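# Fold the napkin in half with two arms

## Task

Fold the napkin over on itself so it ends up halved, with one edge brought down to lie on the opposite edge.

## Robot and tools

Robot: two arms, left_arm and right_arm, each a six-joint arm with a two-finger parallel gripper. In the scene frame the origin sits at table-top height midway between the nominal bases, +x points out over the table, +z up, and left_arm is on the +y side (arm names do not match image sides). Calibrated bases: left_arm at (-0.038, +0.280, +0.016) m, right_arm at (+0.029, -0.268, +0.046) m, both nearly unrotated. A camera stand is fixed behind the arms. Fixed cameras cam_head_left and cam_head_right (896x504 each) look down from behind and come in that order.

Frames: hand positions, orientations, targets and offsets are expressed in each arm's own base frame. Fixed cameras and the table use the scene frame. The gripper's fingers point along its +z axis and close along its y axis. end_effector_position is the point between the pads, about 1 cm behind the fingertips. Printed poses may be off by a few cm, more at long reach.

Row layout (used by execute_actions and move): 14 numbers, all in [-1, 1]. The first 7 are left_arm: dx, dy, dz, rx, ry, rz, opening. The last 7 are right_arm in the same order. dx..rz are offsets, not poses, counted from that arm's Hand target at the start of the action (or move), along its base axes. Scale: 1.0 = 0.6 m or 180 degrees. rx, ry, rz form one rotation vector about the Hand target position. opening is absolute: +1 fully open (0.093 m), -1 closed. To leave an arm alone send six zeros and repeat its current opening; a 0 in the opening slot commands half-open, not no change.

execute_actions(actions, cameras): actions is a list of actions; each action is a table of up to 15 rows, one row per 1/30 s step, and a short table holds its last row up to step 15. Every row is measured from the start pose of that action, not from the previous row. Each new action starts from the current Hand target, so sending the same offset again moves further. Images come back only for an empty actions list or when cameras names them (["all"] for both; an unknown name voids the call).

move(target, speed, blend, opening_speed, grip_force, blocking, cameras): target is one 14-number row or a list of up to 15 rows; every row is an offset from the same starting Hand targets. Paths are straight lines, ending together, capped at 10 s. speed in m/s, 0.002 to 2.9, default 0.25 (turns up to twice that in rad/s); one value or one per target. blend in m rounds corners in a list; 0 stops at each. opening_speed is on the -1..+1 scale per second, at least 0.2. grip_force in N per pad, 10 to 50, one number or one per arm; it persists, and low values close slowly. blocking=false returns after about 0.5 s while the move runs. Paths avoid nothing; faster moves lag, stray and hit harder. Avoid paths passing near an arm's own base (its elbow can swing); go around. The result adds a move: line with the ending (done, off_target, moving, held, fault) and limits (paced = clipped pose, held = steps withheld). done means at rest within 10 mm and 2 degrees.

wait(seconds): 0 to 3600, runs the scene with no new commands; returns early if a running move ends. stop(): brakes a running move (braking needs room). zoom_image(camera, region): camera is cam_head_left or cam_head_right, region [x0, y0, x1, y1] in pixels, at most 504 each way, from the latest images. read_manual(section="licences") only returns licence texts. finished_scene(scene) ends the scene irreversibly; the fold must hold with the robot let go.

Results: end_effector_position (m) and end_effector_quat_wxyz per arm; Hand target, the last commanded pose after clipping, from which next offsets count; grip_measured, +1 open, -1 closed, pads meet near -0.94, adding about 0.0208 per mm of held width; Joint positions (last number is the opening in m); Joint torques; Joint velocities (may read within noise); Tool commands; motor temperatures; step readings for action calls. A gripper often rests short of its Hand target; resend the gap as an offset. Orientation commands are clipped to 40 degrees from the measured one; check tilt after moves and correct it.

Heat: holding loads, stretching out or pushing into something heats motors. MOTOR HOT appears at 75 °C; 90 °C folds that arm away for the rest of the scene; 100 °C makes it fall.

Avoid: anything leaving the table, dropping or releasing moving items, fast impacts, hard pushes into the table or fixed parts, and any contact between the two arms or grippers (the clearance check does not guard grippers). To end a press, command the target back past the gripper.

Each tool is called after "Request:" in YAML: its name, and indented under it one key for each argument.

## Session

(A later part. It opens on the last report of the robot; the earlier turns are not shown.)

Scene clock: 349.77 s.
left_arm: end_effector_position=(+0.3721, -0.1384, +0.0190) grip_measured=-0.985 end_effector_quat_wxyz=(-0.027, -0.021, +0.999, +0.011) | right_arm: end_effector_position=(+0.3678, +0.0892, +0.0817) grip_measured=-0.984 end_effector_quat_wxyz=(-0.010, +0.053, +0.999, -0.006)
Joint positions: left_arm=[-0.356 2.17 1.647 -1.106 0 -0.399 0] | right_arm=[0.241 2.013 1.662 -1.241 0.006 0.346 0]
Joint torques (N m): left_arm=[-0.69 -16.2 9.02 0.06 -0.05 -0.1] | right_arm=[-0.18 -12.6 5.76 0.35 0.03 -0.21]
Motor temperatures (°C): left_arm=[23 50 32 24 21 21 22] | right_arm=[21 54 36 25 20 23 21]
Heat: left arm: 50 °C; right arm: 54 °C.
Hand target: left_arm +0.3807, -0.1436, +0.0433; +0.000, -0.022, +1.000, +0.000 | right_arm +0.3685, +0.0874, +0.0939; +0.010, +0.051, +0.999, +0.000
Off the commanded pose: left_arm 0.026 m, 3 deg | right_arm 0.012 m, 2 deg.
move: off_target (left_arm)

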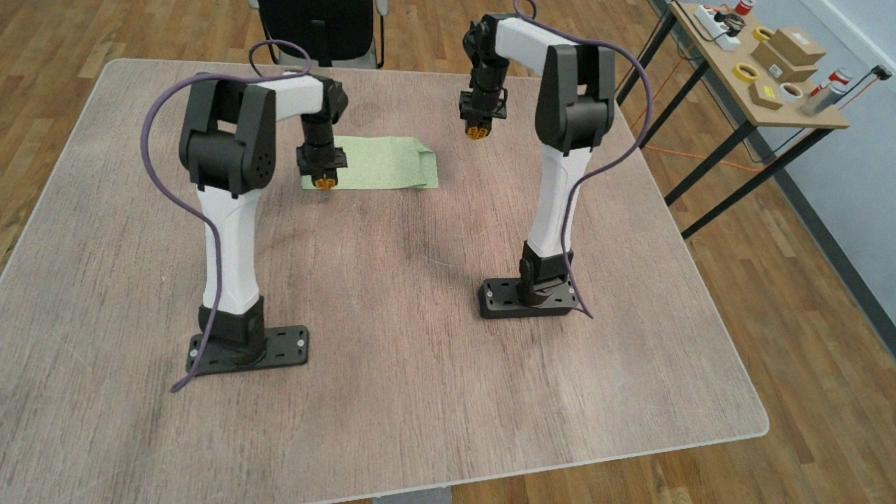

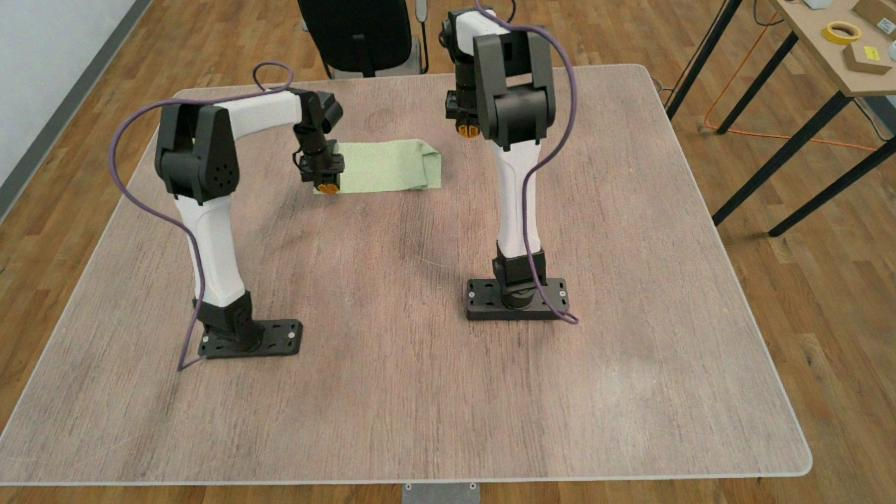

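Request:
move:
  target:
    - [0.05,0,0.0,0,0,0,-1,-0.099,0.212,-0.1,0,0,0.04,0.0]
    - [0.05,0,-0.1,0,0,0,-1,-0.099,0.212,-0.19,0,0,0.04,0.0]
    - [0.05,0,-0.1,0,0,0,-1,-0.099,0.212,-0.247,0,0,0.04,0.0]
    - [0.05,0,-0.1,0,0,0,-1,-0.099,0.212,-0.247,0,0,0.04,-0.5]
  cameras: ["all"]
  speed: [0.2,0.1,0.05,0.1]
  opening_speed: 0.8
  blend: [0.02,0,0,0]

Request:
zoom_image:
  camera: "cam_head_left"
  region: [380, 125, 460, 200]

Request:
zoom_image:
  camera: "cam_head_right"
  region: [380, 125, 460, 200]

Scene clock: 354.73 s.
left_arm: end_effector_position=(+0.4100, -0.1470, -0.0017) grip_measured=-0.985 end_effector_quat_wxyz=(+0.006, -0.022, +1.000, -0.003) | right_arm: end_effector_position=(+0.3152, +0.2171, -0.0387) grip_measured=-0.497 end_effector_quat_wxyz=(+0.023, -0.014, +1.000, +0.011)
Joint positions: left_arm=[-0.344 2.276 1.738 -1.02 0 -0.389 0] | right_arm=[0.607 2.12 1.313 -0.714 0.008 0.579 0.021]
Joint torques (N m): left_arm=[0.18 -10.3 5.18 0.73 -0.09 0.04] | right_arm=[0.44 -6.58 5.09 0.59 0.08 -0.01]
Heat: left arm: 50 °C; right arm: 53 °C.
Hand target: left_arm +0.4106, -0.1437, -0.0167; +0.000, -0.022, +1.000, +0.000 | right_arm +0.3091, +0.2145, -0.0545; +0.010, -0.012, +1.000, +0.001
Off the commanded pose: left_arm 0.015 m, 1 deg | right_arm 0.017 m, 2 deg.
move: off_target (left_arm, right_arm); target 4's new opening was sent with right_arm's hand 0.016 m and 1 deg from that target

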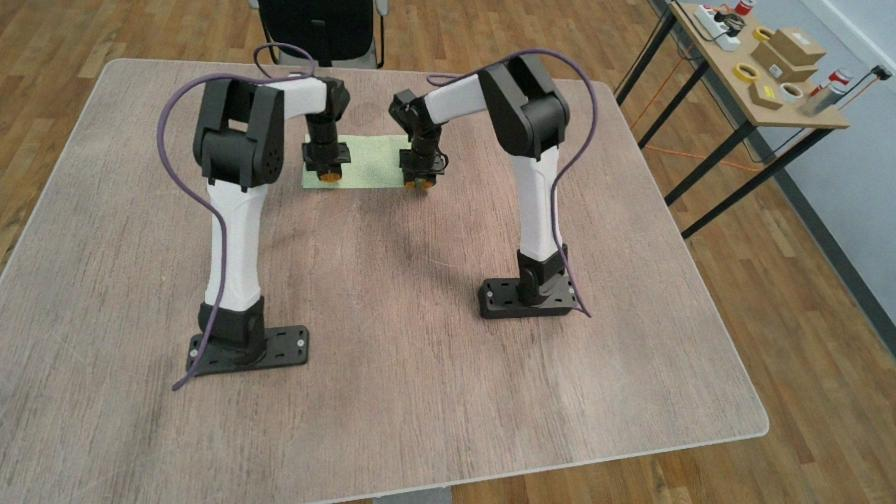

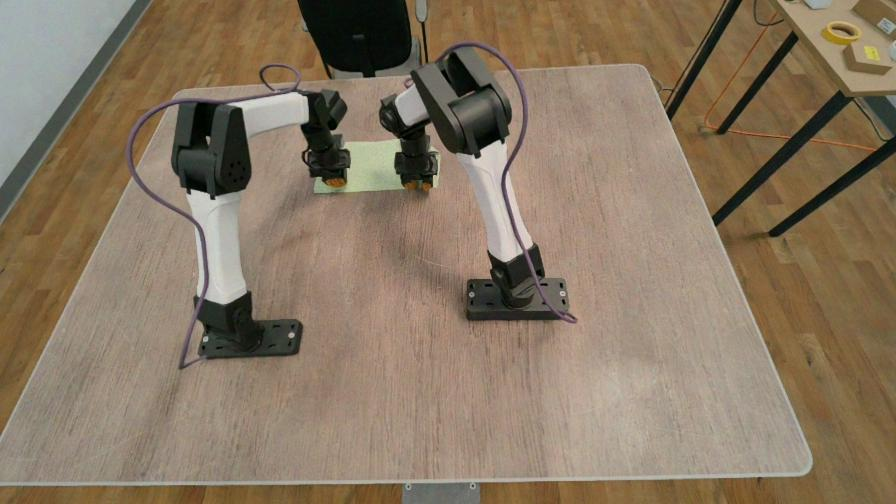

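Scaled by 6.300 from the camera's image (finer frame: 1280x720).

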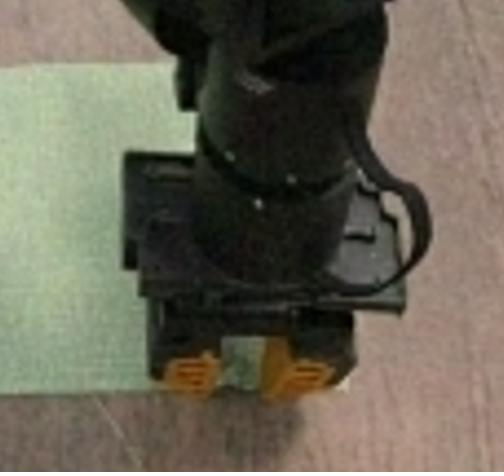

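Scaled by 6.300 from the camera's image (finer frame: 1280x720).

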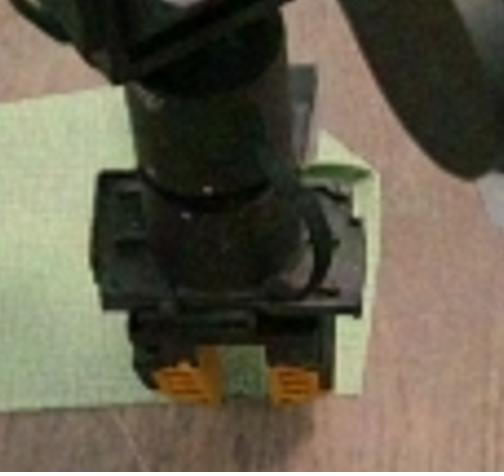

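Looks promising (fabric darkening between fingers). Close and lift.

Request:
move:
  target:
    - [0.0,0,0.0,0,0,0,-1,0,0,0,0,0,0,-1]
    - [0.0,0,0.0,0,0,0,-1,0.02,0,0.1,0,0,0,-1]
    - [0.0,0,0.0,0,0,0,-1,0.03,0,0.2,0,0,0,-1]
  cameras: ["all"]
  speed: [0.05,0.06,0.06]
  opening_speed: 0.8
  blend: [0,0.02,0]

Request:
zoom_image:
  camera: "cam_head_left"
  region: [300, 100, 470, 200]

Request:
zoom_image:
  camera: "cam_head_right"
  region: [300, 100, 470, 200]

Scene clock: 361.93 s.
left_arm: end_effector_position=(+0.4107, -0.1476, -0.0017) grip_measured=-0.985 end_effector_quat_wxyz=(+0.008, -0.022, +1.000, -0.004) | right_arm: end_effector_position=(+0.3208, +0.2171, +0.0420) grip_measured=-0.981 end_effector_quat_wxyz=(-0.007, -0.015, +1.000, -0.009)
Joint positions: left_arm=[-0.344 2.276 1.738 -1.016 0.003 -0.389 0] | right_arm=[0.598 2.075 1.594 -1.111 0.006 0.568 0]
Joint torques (N m): left_arm=[0.38 -10.18 5.15 0.67 -0.08 0.04] | right_arm=[-0.7 -12.97 9.57 -0.09 0.07 -0.15]
Heat: left arm: 50 °C; right arm: 53 °C.
Hand target: left_arm +0.4106, -0.1436, -0.0167; +0.000, -0.022, +1.000, +0.000 | right_arm +0.3270, +0.2145, +0.0655; +0.010, -0.012, +1.000, +0.001
Off the commanded pose: left_arm 0.016 m, 1 deg | right_arm 0.025 m, 2 deg.
move: off_target (right_arm)

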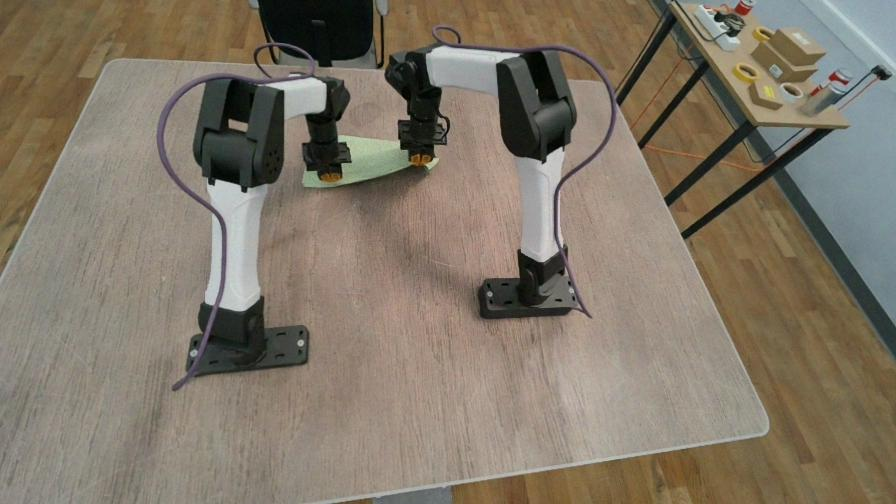

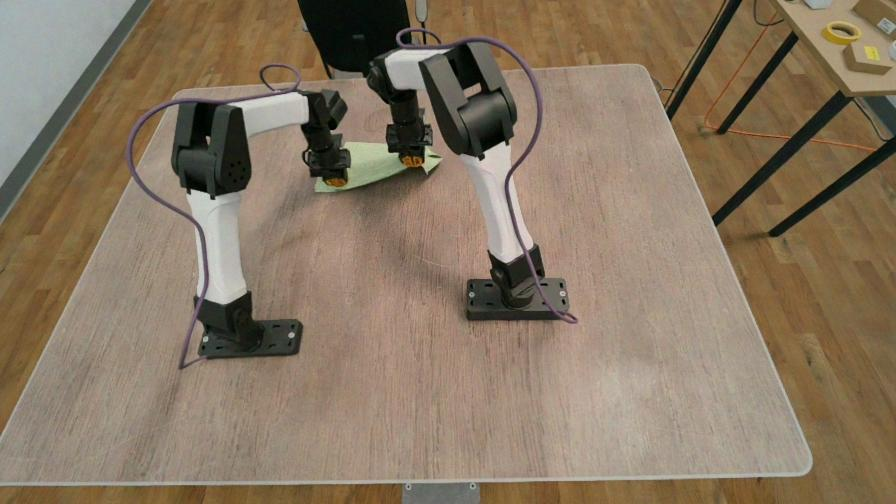

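Scaled by 2.965 from the camera's image (finer frame: 1280x720).

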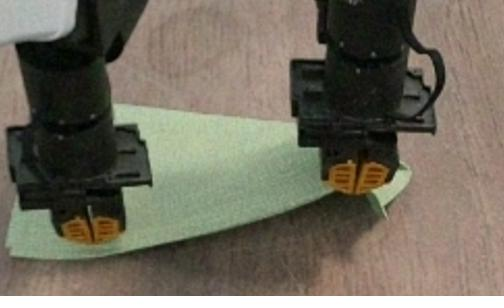

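Scaled by 2.965 from the camera's image (finer frame: 1280x720).

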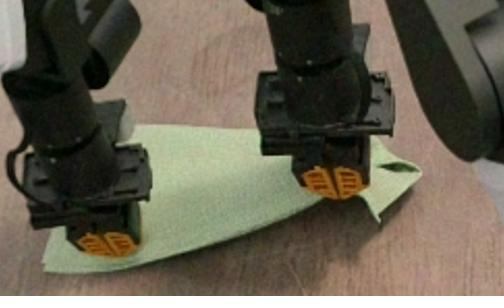

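Request:
move:
  target:
    - [0.0,0,0.05,0,0,0,-1,0.0,0,0.2,0,0,0,-1]
    - [0.0,0,0.08,0,0,0,-1,0.0,0.02,0.25,0,0,0,-1]
  cameras: ["all"]
  speed: [0.1,0.1]
  blend: [0.02,0]

Request:
zoom_image:
  camera: "cam_head_left"
  region: [300, 50, 470, 200]

Request:
zoom_image:
  camera: "cam_head_right"
  region: [300, 50, 470, 200]

Scene clock: 364.50 s.
left_arm: end_effector_position=(+0.4015, -0.1453, +0.0139) grip_measured=-0.985 end_effector_quat_wxyz=(-0.020, -0.022, +1.000, +0.003) | right_arm: end_effector_position=(+0.3281, +0.2266, +0.1942) grip_measured=-0.982 end_effector_quat_wxyz=(+0.045, -0.014, +0.998, +0.030)
Joint positions: left_arm=[-0.344 2.276 1.802 -1.136 0.007 -0.389 0] | right_arm=[0.605 2.021 2.12 -1.562 0.001 0.576 0]
Joint torques (N m): left_arm=[0.24 -15.23 9.22 0.07 -0.11 0.06] | right_arm=[0.46 -11.77 9.81 0.42 0.17 -0.02]
Heat: left arm: 50 °C; right arm: 54 °C.
Hand target: left_arm +0.4107, -0.1436, +0.0314; +0.000, -0.022, +1.000, +0.000 | right_arm +0.3270, +0.2265, +0.2156; +0.010, -0.012, +1.000, +0.001
Off the commanded pose: left_arm 0.020 m, 2 deg | right_arm 0.021 m, 5 deg.
joint sent to its limit (right arm) — joint 4 (wrist pitch), lower limit. The joint targets are off in orientation, not in position.
move: off_target (left_arm, right_arm); blend cut to 0.0162 m at target 1

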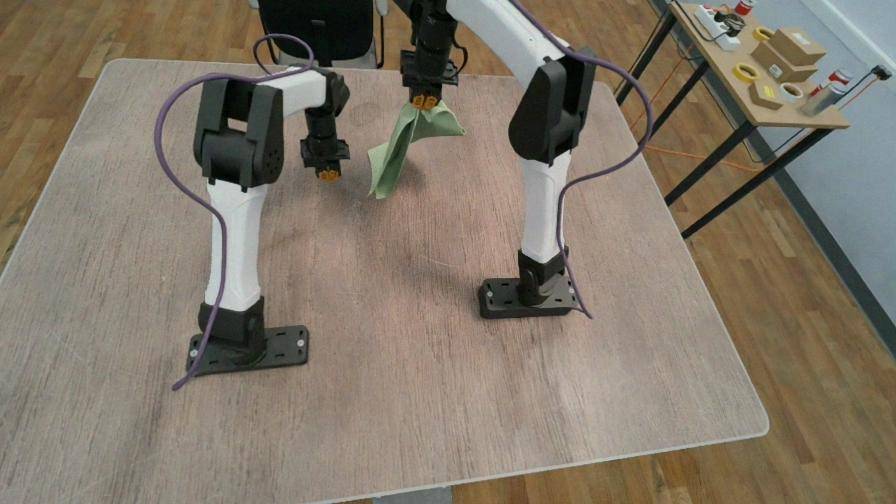

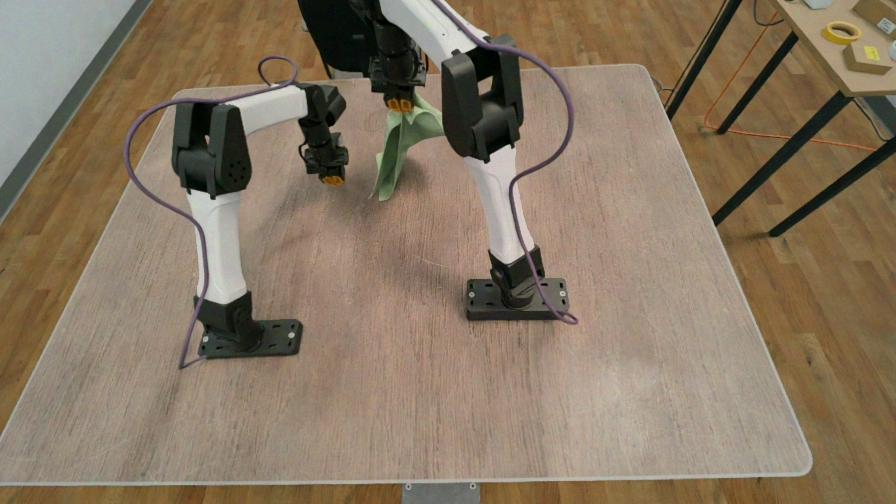

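Scaled by 2.965 from the camera's image (finer frame: 1280x720).

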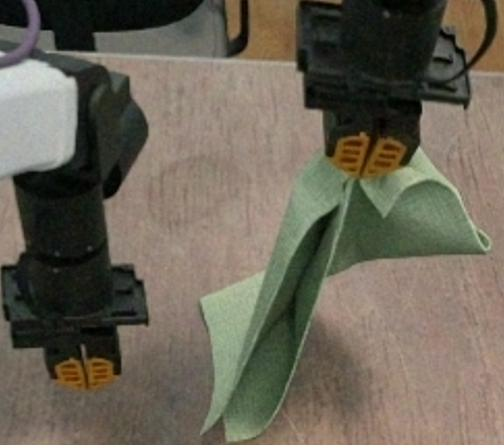

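Scaled by 2.965 from the camera's image (finer frame: 1280x720).

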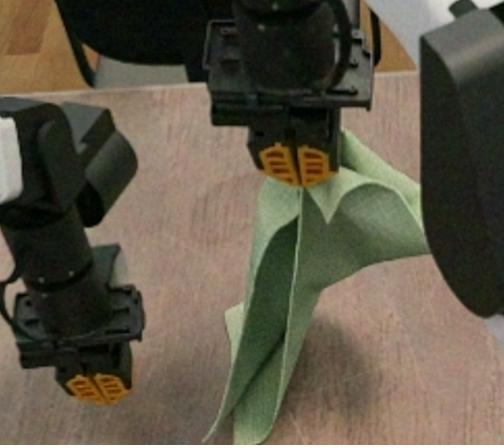

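Request:
move:
  target:
    - [-0.1,0.05,0.1,0,0,0,-1,0.0,-0.12,-0.11,0,0,0,-1]
    - [-0.1,0.05,0.1,0,0,0,-1,0.0,-0.25,-0.23,0,0,0,-1]
    - [-0.1,0.05,0.1,0,0,0,-1,0.0,-0.33,-0.37,0,0,0,-1]
  cameras: ["all"]
  speed: [0.12,0.12,0.1]
  blend: [0.02,0.03,0]

Request:
zoom_image:
  camera: "cam_head_left"
  region: [340, 80, 560, 220]

Request:
zoom_image:
  camera: "cam_head_right"
  region: [340, 80, 560, 220]

Scene clock: 368.60 s.
left_arm: end_effector_position=(+0.3545, -0.1196, +0.0797) grip_measured=-0.985 end_effector_quat_wxyz=(-0.008, -0.022, +1.000, -0.001) | right_arm: end_effector_position=(+0.3312, +0.0303, +0.0045) grip_measured=-0.982 end_effector_quat_wxyz=(+0.023, -0.010, +1.000, +0.001)
Joint positions: left_arm=[-0.322 1.99 1.62 -1.215 0.007 -0.366 0] | right_arm=[0.092 1.874 1.144 -0.795 0.001 0.072 0]
Joint torques (N m): left_arm=[0.35 -14.68 5.45 0.14 -0.13 0.02] | right_arm=[-0.1 -5.68 5.35 0.51 0 -0.13]
Heat: left arm: 51 °C; right arm: 54 °C.
Hand target: left_arm +0.3507, -0.1136, +0.0913; +0.000, -0.022, +1.000, +0.000 | right_arm +0.3271, +0.0285, -0.0063; +0.010, -0.012, +1.000, +0.001
Off the commanded pose: left_arm 0.014 m, 1 deg | right_arm 0.012 m, 1 deg.
move: off_target (left_arm, right_arm)

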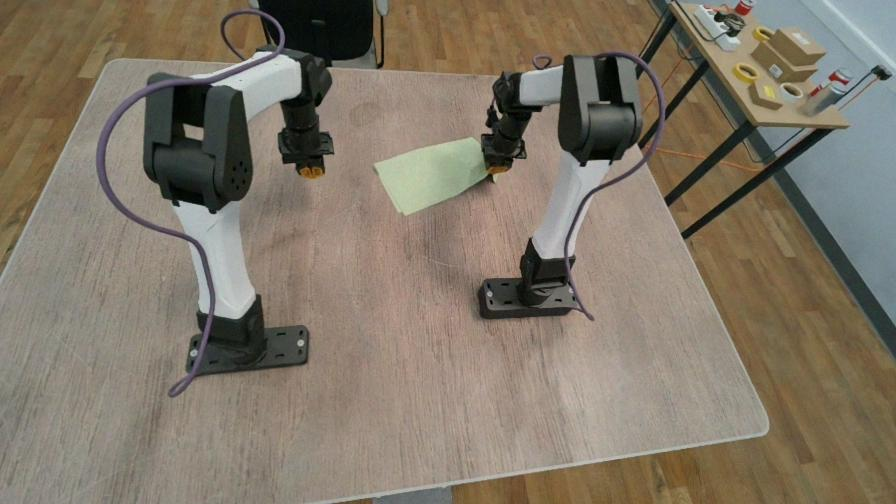

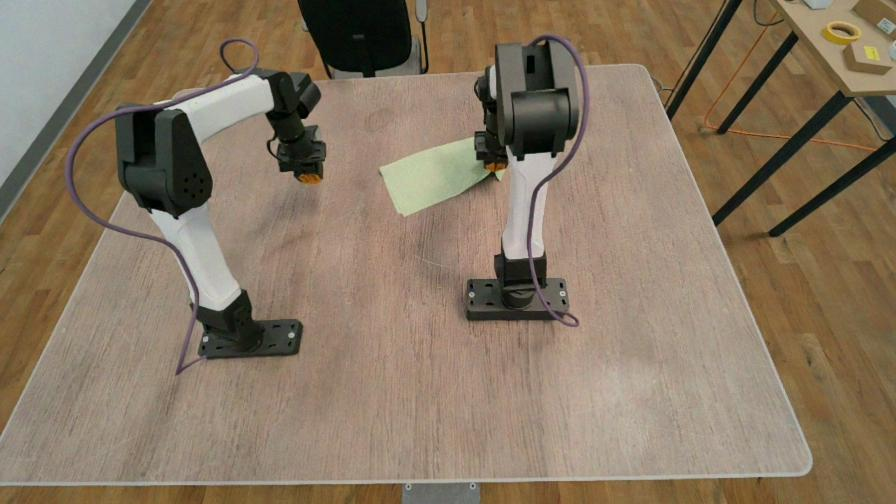

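Scaled by 2.291 from the camera's image (finer frame: 1280x720).

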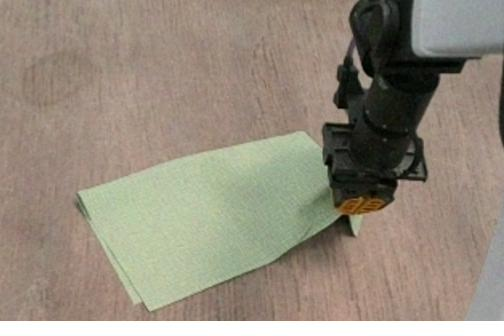

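Scaled by 2.291 from the camera's image (finer frame: 1280x720).

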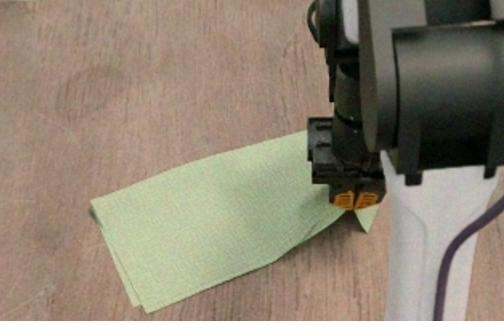

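Request:
move:
  target:
    - [0,0,0,0,0,0,-1,0.0,0.02,-0.03,0,0,0,-1]
    - [0,0,0,0,0,0,-1,-0.005,0.055,-0.066,0,0,0,-1]
  cameras: ["all"]
  speed: [0.05,0.05]
  blend: [0.01,0]

Request:
zoom_image:
  camera: "cam_head_left"
  region: [360, 120, 520, 220]

Request:
zoom_image:
  camera: "cam_head_right"
  region: [360, 120, 520, 220]

Scene clock: 370.60 s.
left_arm: end_effector_position=(+0.3545, -0.1196, +0.0797) grip_measured=-0.985 end_effector_quat_wxyz=(-0.008, -0.022, +1.000, -0.001) | right_arm: end_effector_position=(+0.3297, +0.0611, -0.0349) grip_measured=-0.982 end_effector_quat_wxyz=(+0.023, -0.014, +1.000, +0.003)
Joint positions: left_arm=[-0.322 1.99 1.62 -1.215 0.007 -0.366 0] | right_arm=[0.184 1.965 1.088 -0.648 0.001 0.155 0]
Joint torques (N m): left_arm=[0.34 -14.71 5.52 0.14 -0.11 0.02] | right_arm=[0.69 -6.05 4.86 0.55 0.03 -0.04]
Heat: left arm: 52 °C; right arm: 54 °C.
Hand target: left_arm +0.3507, -0.1136, +0.0913; +0.000, -0.022, +1.000, +0.000 | right_arm +0.3241, +0.0616, -0.0460; +0.010, -0.012, +1.000, +0.001
Off the commanded pose: left_arm 0.014 m, 1 deg | right_arm 0.012 m, 1 deg.
move: off_target (right_arm)

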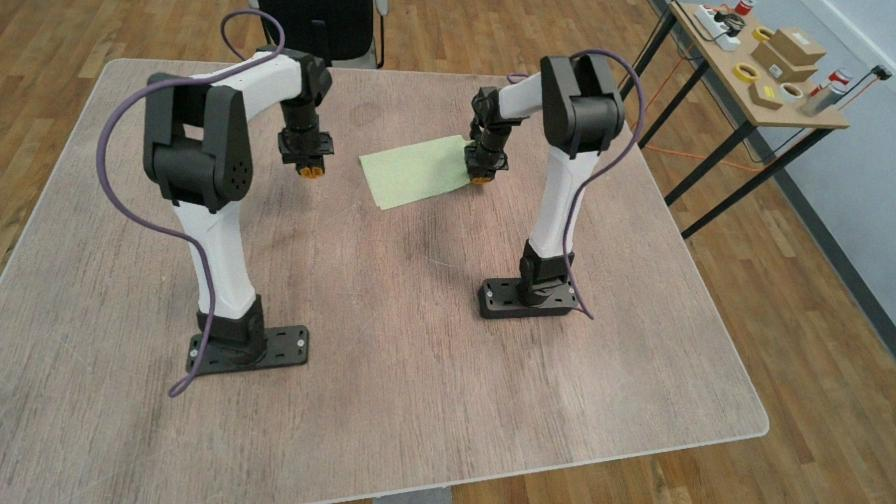

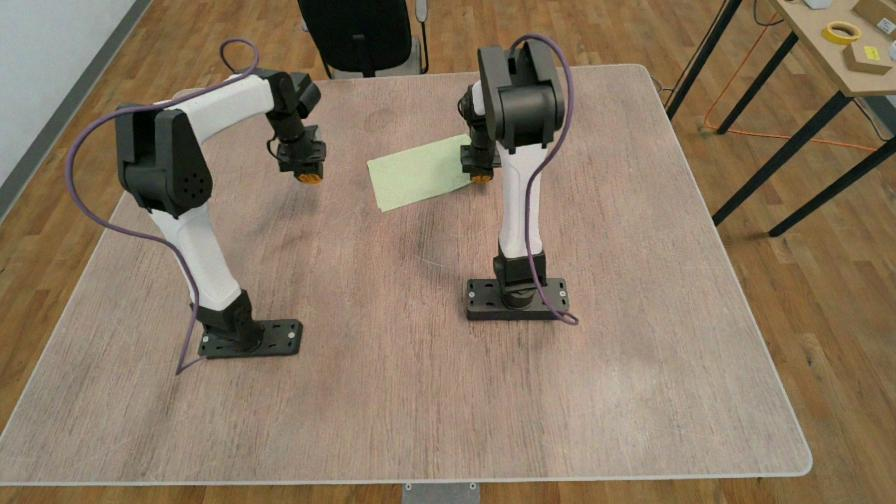

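Scaled by 3.150 from the camera's image (finer frame: 1280x720).

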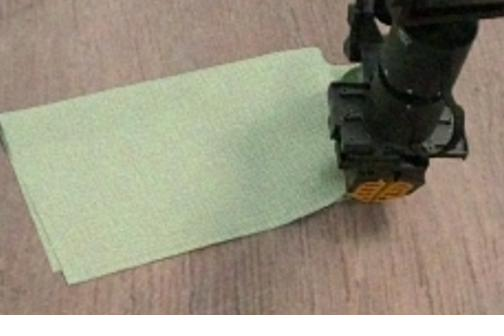

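Scaled by 3.150 from the camera's image (finer frame: 1280x720).

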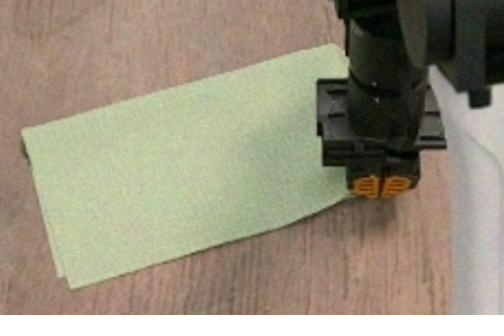

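Request:
move:
  target:
    - [0,0,0,0,0,0,-1,0.0,0.0,0.0,0,0,0,0.0]
    - [0,0,0,0,0,0,-1,0.025,0.0,0.1,0,0,0,0.0]
    - [0,0,0,0,0,0,-1,-0.05,-0.15,0.3,0,0,0,0.0]
  cameras: ["all"]
  speed: [0.05,0.05,0.2]
  opening_speed: 0.6
  blend: [0,0.02,0]

Request:
zoom_image:
  camera: "cam_head_left"
  region: [350, 120, 510, 220]

Request:
zoom_image:
  camera: "cam_head_right"
  region: [350, 120, 510, 220]

Scene clock: 375.90 s.
left_arm: end_effector_position=(+0.3545, -0.1196, +0.0797) grip_measured=-0.985 end_effector_quat_wxyz=(-0.008, -0.022, +1.000, -0.001) | right_arm: end_effector_position=(+0.2898, -0.0273, +0.1208) grip_measured=-0.002 end_effector_quat_wxyz=(-0.008, -0.010, +1.000, +0.000)
Joint positions: left_arm=[-0.322 1.99 1.62 -1.215 0.007 -0.366 0] | right_arm=[-0.093 1.658 1.365 -1.293 0.001 -0.113 0.045]
Joint torques (N m): left_arm=[0.25 -14.63 5.45 0.17 -0.12 0.03] | right_arm=[-0.17 -7.92 9.89 0.21 -0.05 -0.16]
Heat: left arm: 53 °C; right arm: 53 °C.
Hand target: left_arm +0.3507, -0.1136, +0.0913; +0.000, -0.022, +1.000, +0.000 | right_arm +0.2941, -0.0285, +0.1340; +0.010, -0.012, +1.000, +0.000
Off the commanded pose: left_arm 0.014 m, 1 deg | right_arm 0.014 m, 2 deg.
move: off_target (right_arm)

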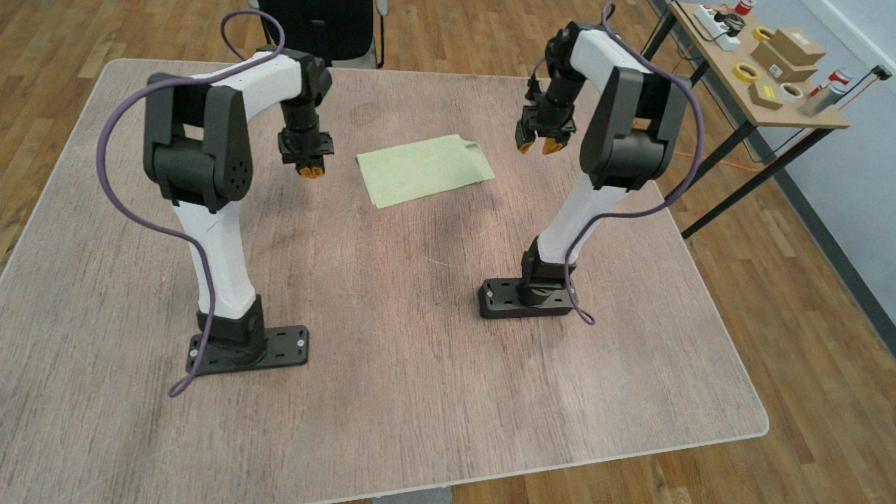

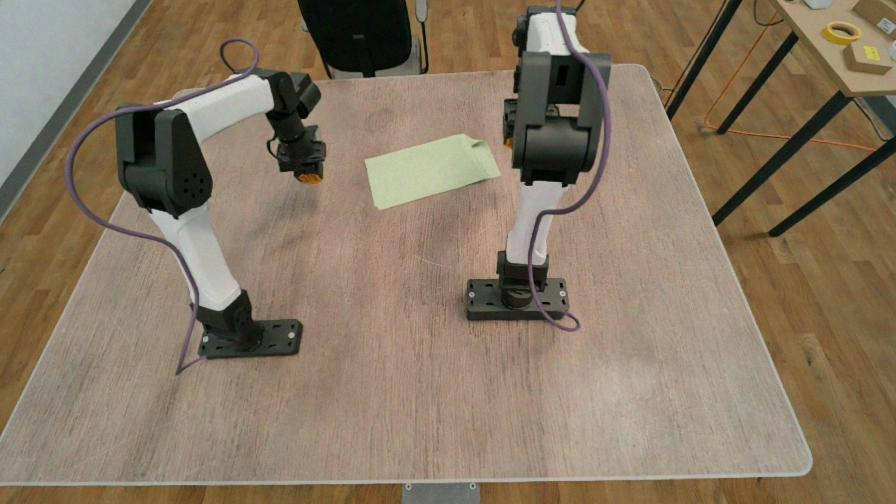

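Scaled by 3.150 from the camera's image (finer frame: 1280x720).

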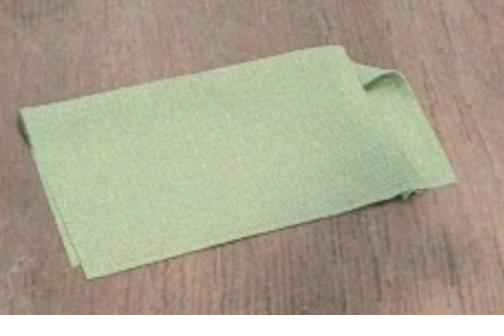

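Scaled by 3.150 from the camera's image (finer frame: 1280x720).

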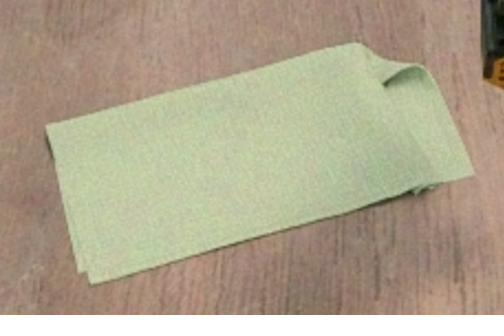

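Request:
move:
  target:
    - [-0.036,-0.2,-0.05,0,0,0.05,0.0,0.118,0.2,-0.1,0,0,0,-1]
    - [-0.036,-0.2845,-0.13,0,0,0.073,0.0,0.118,0.284,-0.223,0,0,0,-1]
  cameras: ["all"]
  speed: [0.2,0.15]
  blend: [0.03,0]

Request:
zoom_image:
  camera: "cam_head_left"
  region: [345, 150, 445, 230]

Request:
zoom_image:
  camera: "cam_head_right"
  region: [345, 150, 445, 230]

Scene clock: 378.97 s.
left_arm: end_effector_position=(+0.3217, -0.2762, +0.0158) grip_measured=-0.002 end_effector_quat_wxyz=(-0.009, -0.134, +0.991, +0.006) | right_arm: end_effector_position=(+0.3671, +0.1424, +0.0131) grip_measured=-0.984 end_effector_quat_wxyz=(+0.021, -0.015, +1.000, +0.007)
Joint positions: left_arm=[-0.707 2.243 1.756 -1.104 0.006 -0.976 0.045] | right_arm=[0.371 2.074 1.471 -0.924 0.001 0.34 0]
Joint torques (N m): left_arm=[-0.87 -10.3 9.33 0.45 -0.14 -0.14] | right_arm=[0.35 -7.27 6.3 0.53 0.1 0.01]
Heat: left arm: 53 °C; right arm: 52 °C.
Hand target: left_arm +0.3291, -0.2843, +0.0133; +0.000, -0.136, +0.991, +0.000 | right_arm +0.3649, +0.1419, +0.0003; +0.010, -0.012, +1.000, +0.000
Off the commanded pose: left_arm 0.011 m, 1 deg | right_arm 0.013 m, 1 deg.
move: off_target (left_arm, right_arm)

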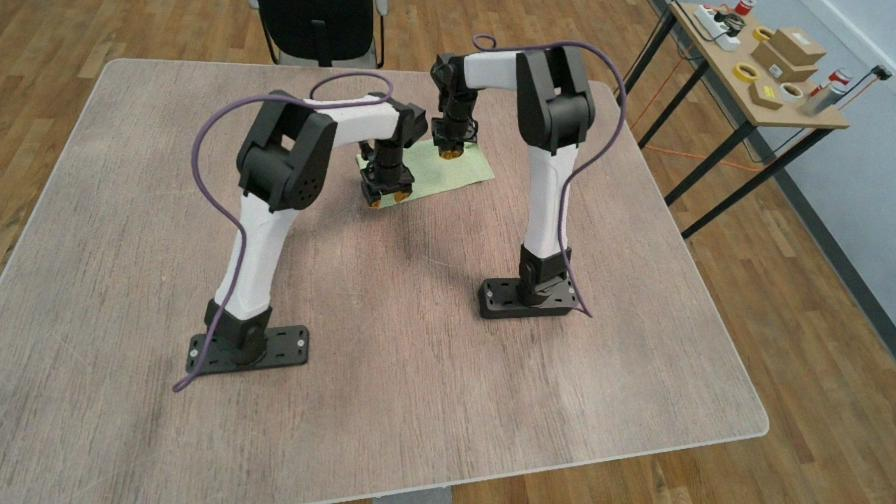

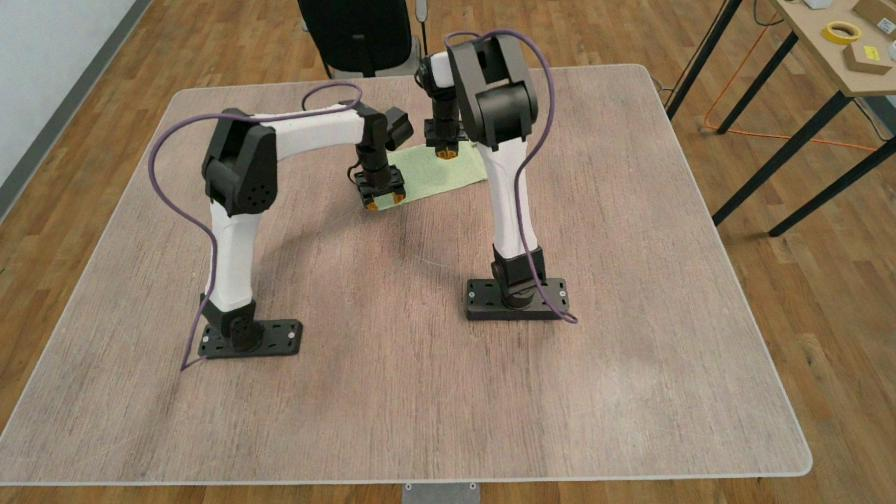

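Scaled by 5.040 from the camera's image (finer frame: 1280x720).

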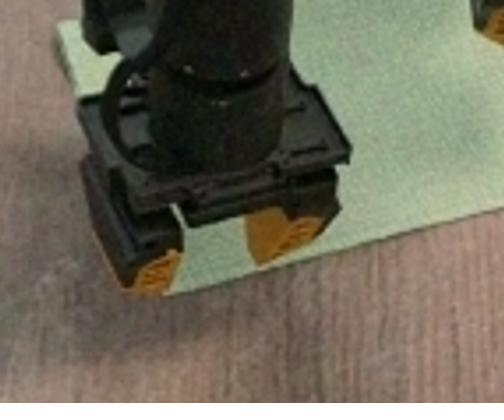

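Scaled by 5.040 from the camera's image (finer frame: 1280x720).

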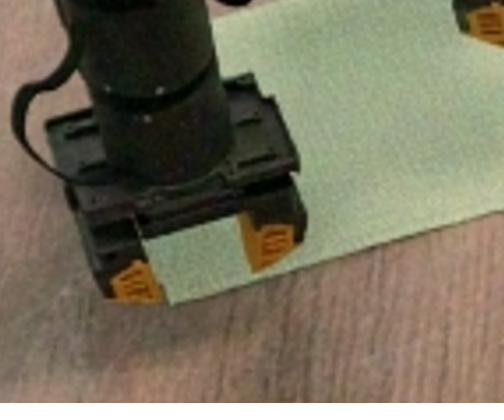

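Request:
move:
  target:
    - [0.025,-0.0133,0,0,0,0,0.0,0,0,-0.085,0,0,0,-1]
    - [0.025,-0.0133,-0.052,0,0,0,0.0,0,0,-0.085,0,0,0,-1]
    - [0.025,-0.0133,-0.052,0,0,0,-0.5,0,0,-0.085,0,0,0,-1]
  cameras: ["all"]
  speed: [0.08,0.05,0.1]
  opening_speed: 0.8

Request:
zoom_image:
  camera: "cam_head_left"
  region: [345, 150, 445, 230]

Request:
zoom_image:
  camera: "cam_head_right"
  region: [345, 150, 445, 230]

Scene clock: 382.90 s.
left_arm: end_effector_position=(+0.3472, -0.2980, -0.0005) grip_measured=-0.497 end_effector_quat_wxyz=(+0.010, -0.134, +0.991, -0.016) | right_arm: end_effector_position=(+0.3697, +0.1434, -0.0373) grip_measured=-0.984 end_effector_quat_wxyz=(+0.022, -0.015, +1.000, +0.008)
Joint positions: left_arm=[-0.707 2.341 1.855 -1.048 0.006 -0.977 0.021] | right_arm=[0.371 2.164 1.394 -0.754 0.001 0.341 0]
Joint torques (N m): left_arm=[-0.16 -10.71 5.01 0.51 -0.15 -0.07] | right_arm=[0.31 -7.5 5.48 0.54 0.06 0.01]
Heat: left arm: 52 °C; right arm: 51 °C.
Hand target: left_arm +0.3441, -0.2923, -0.0178; +0.000, -0.136, +0.991, +0.000 | right_arm +0.3649, +0.1419, -0.0508; +0.010, -0.012, +1.000, +0.000
Off the commanded pose: left_arm 0.019 m, 2 deg | right_arm 0.014 m, 2 deg.
move: off_target (left_arm, right_arm); target 3's new opening was sent with left_arm's hand 0.018 m and 2 deg from that target

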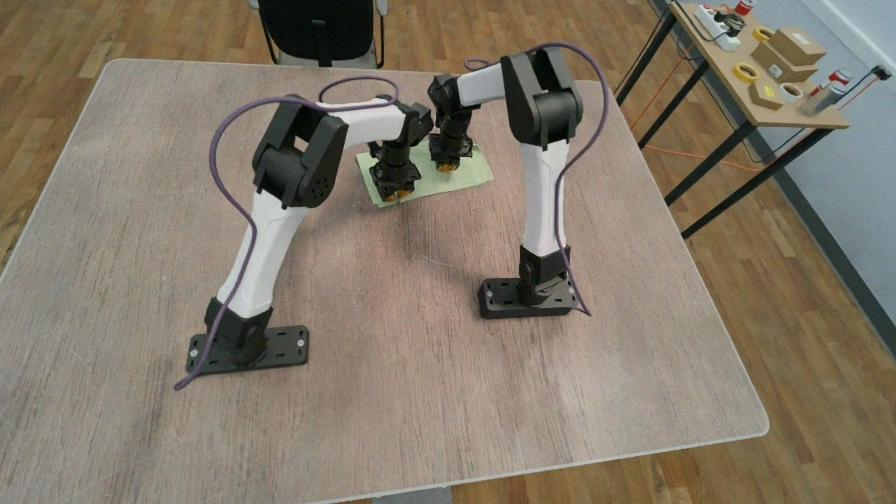

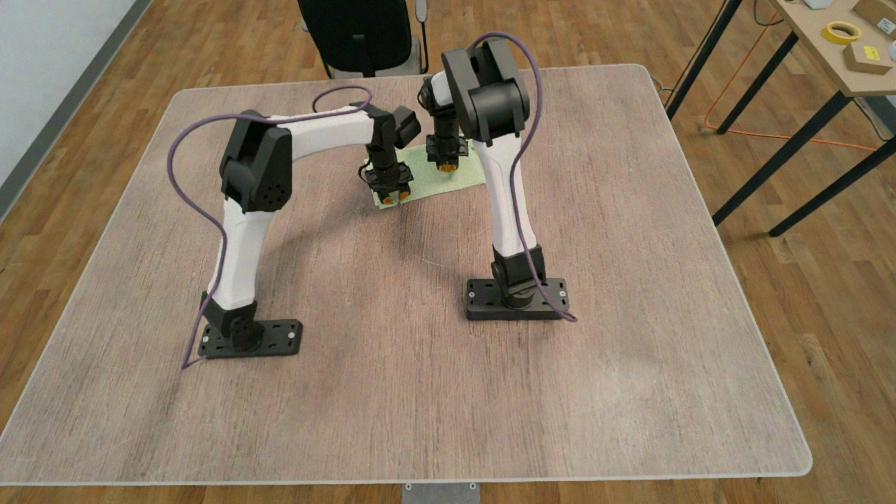

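Scaled by 5.040 from the camera's image (finer frame: 1280x720).

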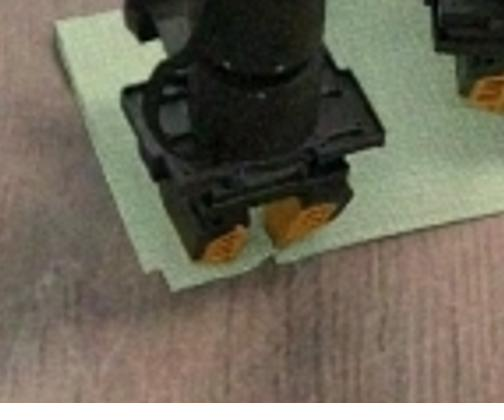

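Scaled by 5.040 from the camera's image (finer frame: 1280x720).

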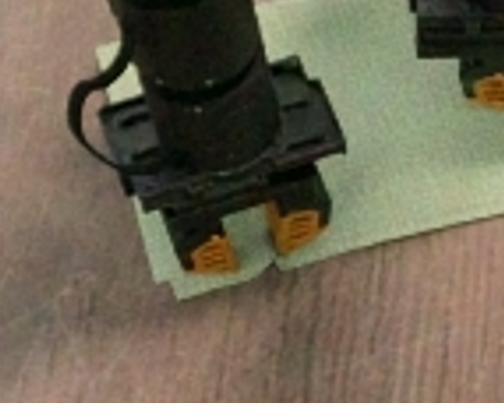

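Request:
move:
  target:
    - [0,0,0,0,0,0,-1,0,0,0.0,0,0,0,-1]
    - [0,0,0,0,0,0,-1,0.02,0,0.1,0,0,0,-1]
    - [-0.01,0,0.1,0,0,0,-1,-0.1,-0.2,0.25,0,0,0,-1]
    - [-0.04,0.01,0.61,-0.148,-0.166,0,-1,-0.1,-0.25,0.25,0,0,0,-1]
  speed: [0.05,0.06,0.15,0.2]
  opening_speed: 0.8
  blend: [0,0.02,0.02,0]

Request:
wait:
  seconds: 1.0
  cameras: ["all"]

Request:
zoom_image:
  camera: "cam_head_left"
  region: [320, 50, 520, 250]

Request:
zoom_image:
  camera: "cam_head_right"
  region: [320, 50, 520, 250]

Scene clock: 389.20 s.
left_arm: end_effector_position=(+0.3231, -0.2858, +0.3352) grip_measured=-0.983 end_effector_quat_wxyz=(+0.212, -0.127, +0.936, -0.250) | right_arm: end_effector_position=(+0.3120, -0.0068, +0.0928) grip_measured=-0.984 end_effector_quat_wxyz=(+0.007, -0.011, +1.000, -0.001)
Joint positions: left_arm=[-0.722 1.81 2.233 -1.326 0.006 -0.994 0] | right_arm=[-0.021 1.721 1.324 -1.16 0.001 -0.043 0]
Joint torques (N m): left_arm=[-1.09 -9.44 9.09 1.63 -0.16 -0.12] | right_arm=[-0.21 -9.72 5.61 0.23 -0.03 -0.22]
Heat: left arm: 52 °C; right arm: 51 °C.
Hand target: left_arm +0.3201, -0.2864, +0.3481; +0.222, -0.128, +0.931, -0.260 | right_arm +0.3049, -0.0081, +0.0992; +0.010, -0.012, +1.000, +0.000
Off the commanded pose: left_arm 0.013 m, 2 deg | right_arm 0.010 m, 0 deg.
move: off_target (left_arm)

Scene clock: 390.20 s.
left_arm: end_effector_position=(+0.3231, -0.2858, +0.3351) grip_measured=-0.983 end_effector_quat_wxyz=(+0.212, -0.127, +0.936, -0.250) | right_arm: end_effector_position=(+0.3120, -0.0068, +0.0928) grip_measured=-0.984 end_effector_quat_wxyz=(+0.007, -0.011, +1.000, -0.001)
Joint positions: left_arm=[-0.722 1.81 2.233 -1.326 0.006 -0.994 0] | right_arm=[-0.021 1.721 1.324 -1.16 0.001 -0.043 0]
Joint torques (N m): left_arm=[-1.1 -9.47 9.22 1.64 -0.11 -0.1] | right_arm=[-0.24 -9.66 5.6 0.22 -0.01 -0.16]
Heat: left arm: 51 °C; right arm: 51 °C.
Hand target: left_arm +0.3201, -0.2864, +0.3481; +0.222, -0.128, +0.931, -0.261 | right_arm +0.3049, -0.0081, +0.0992; +0.010, -0.012, +1.000, +0.000
Tool commands: left_gripper/opening=-1.0 right_gripper/opening=-1.0
Off the commanded pose: left_arm 0.013 m, 2 deg | right_arm 0.010 m, 0 deg.
wait: 1.00 s; at rest by 0.17 s

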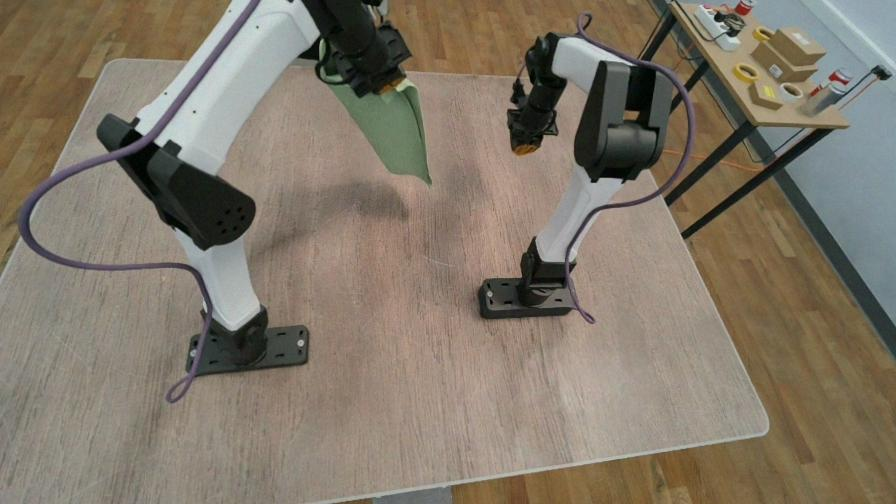

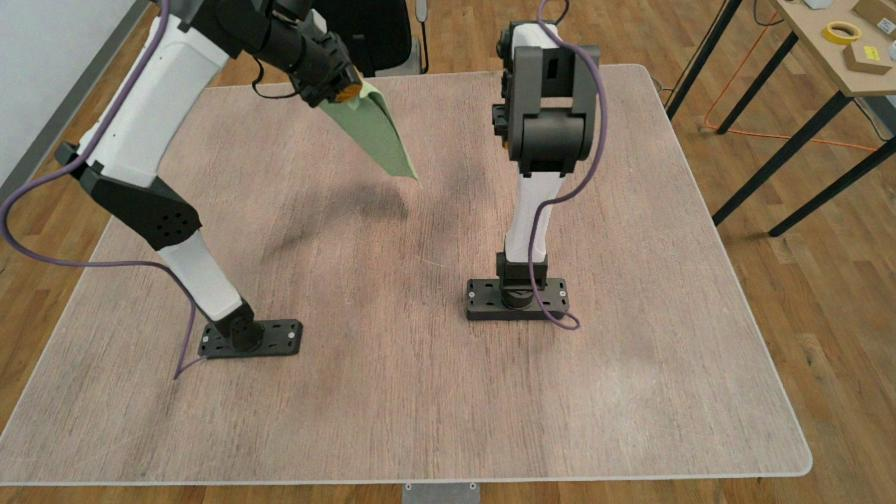

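Scaled by 2.520 from the camera's image (finer frame: 1280x720).

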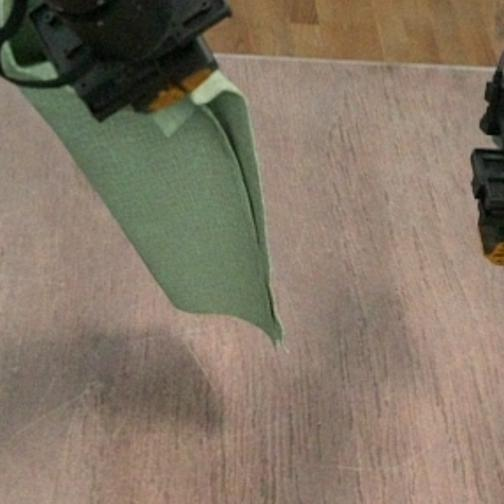

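Scaled by 2.520 from the camera's image (finer frame: 1280x720).

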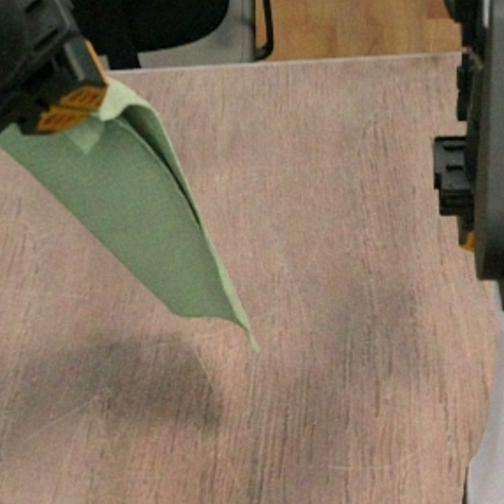

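Request:
execute_actions:
  actions: []

Scene clock: 391.00 s.
left_arm: end_effector_position=(+0.3231, -0.2858, +0.3351) grip_measured=-0.983 end_effector_quat_wxyz=(+0.212, -0.127, +0.936, -0.250) | right_arm: end_effector_position=(+0.3120, -0.0068, +0.0928) grip_measured=-0.984 end_effector_quat_wxyz=(+0.007, -0.011, +1.000, -0.001)
Joint positions: left_arm=[-0.722 1.81 2.233 -1.326 0.006 -0.994 0] | right_arm=[-0.021 1.721 1.324 -1.16 0.001 -0.043 0]
Joint velocities: within noise
Joint torques (N m): left_arm=[-1.03 -9.37 9.21 1.63 -0.11 -0.1] | right_arm=[-0.31 -9.7 5.79 0.21 -0.04 -0.19]
Motor temperatures (°C): left_arm=[23 51 32 24 21 20 22] | right_arm=[21 51 36 24 20 23 21]
Heat: left arm: 51 °C; right arm: 51 °C.
Hand target: left_arm +0.3201, -0.2864, +0.3481; +0.222, -0.128, +0.931, -0.261 | right_arm +0.3049, -0.0081, +0.0992; +0.010, -0.012, +1.000, +0.000
Tool commands: left_gripper/opening=-1.0 right_gripper/opening=-1.0
Off the commanded pose: left_arm 0.013 m, 2 deg | right_arm 0.010 m, 0 deg.

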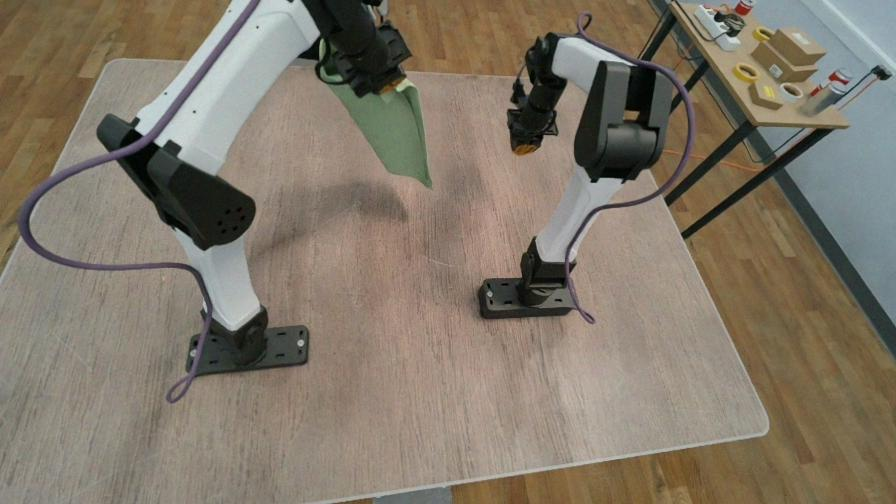

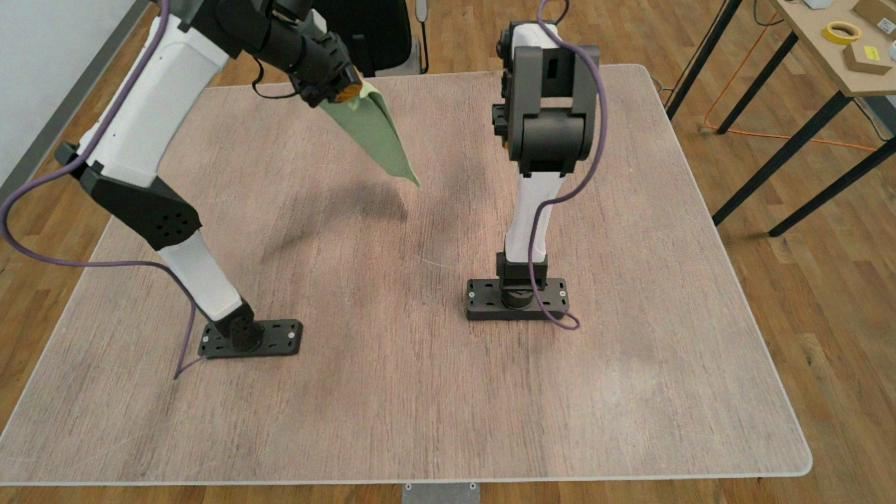

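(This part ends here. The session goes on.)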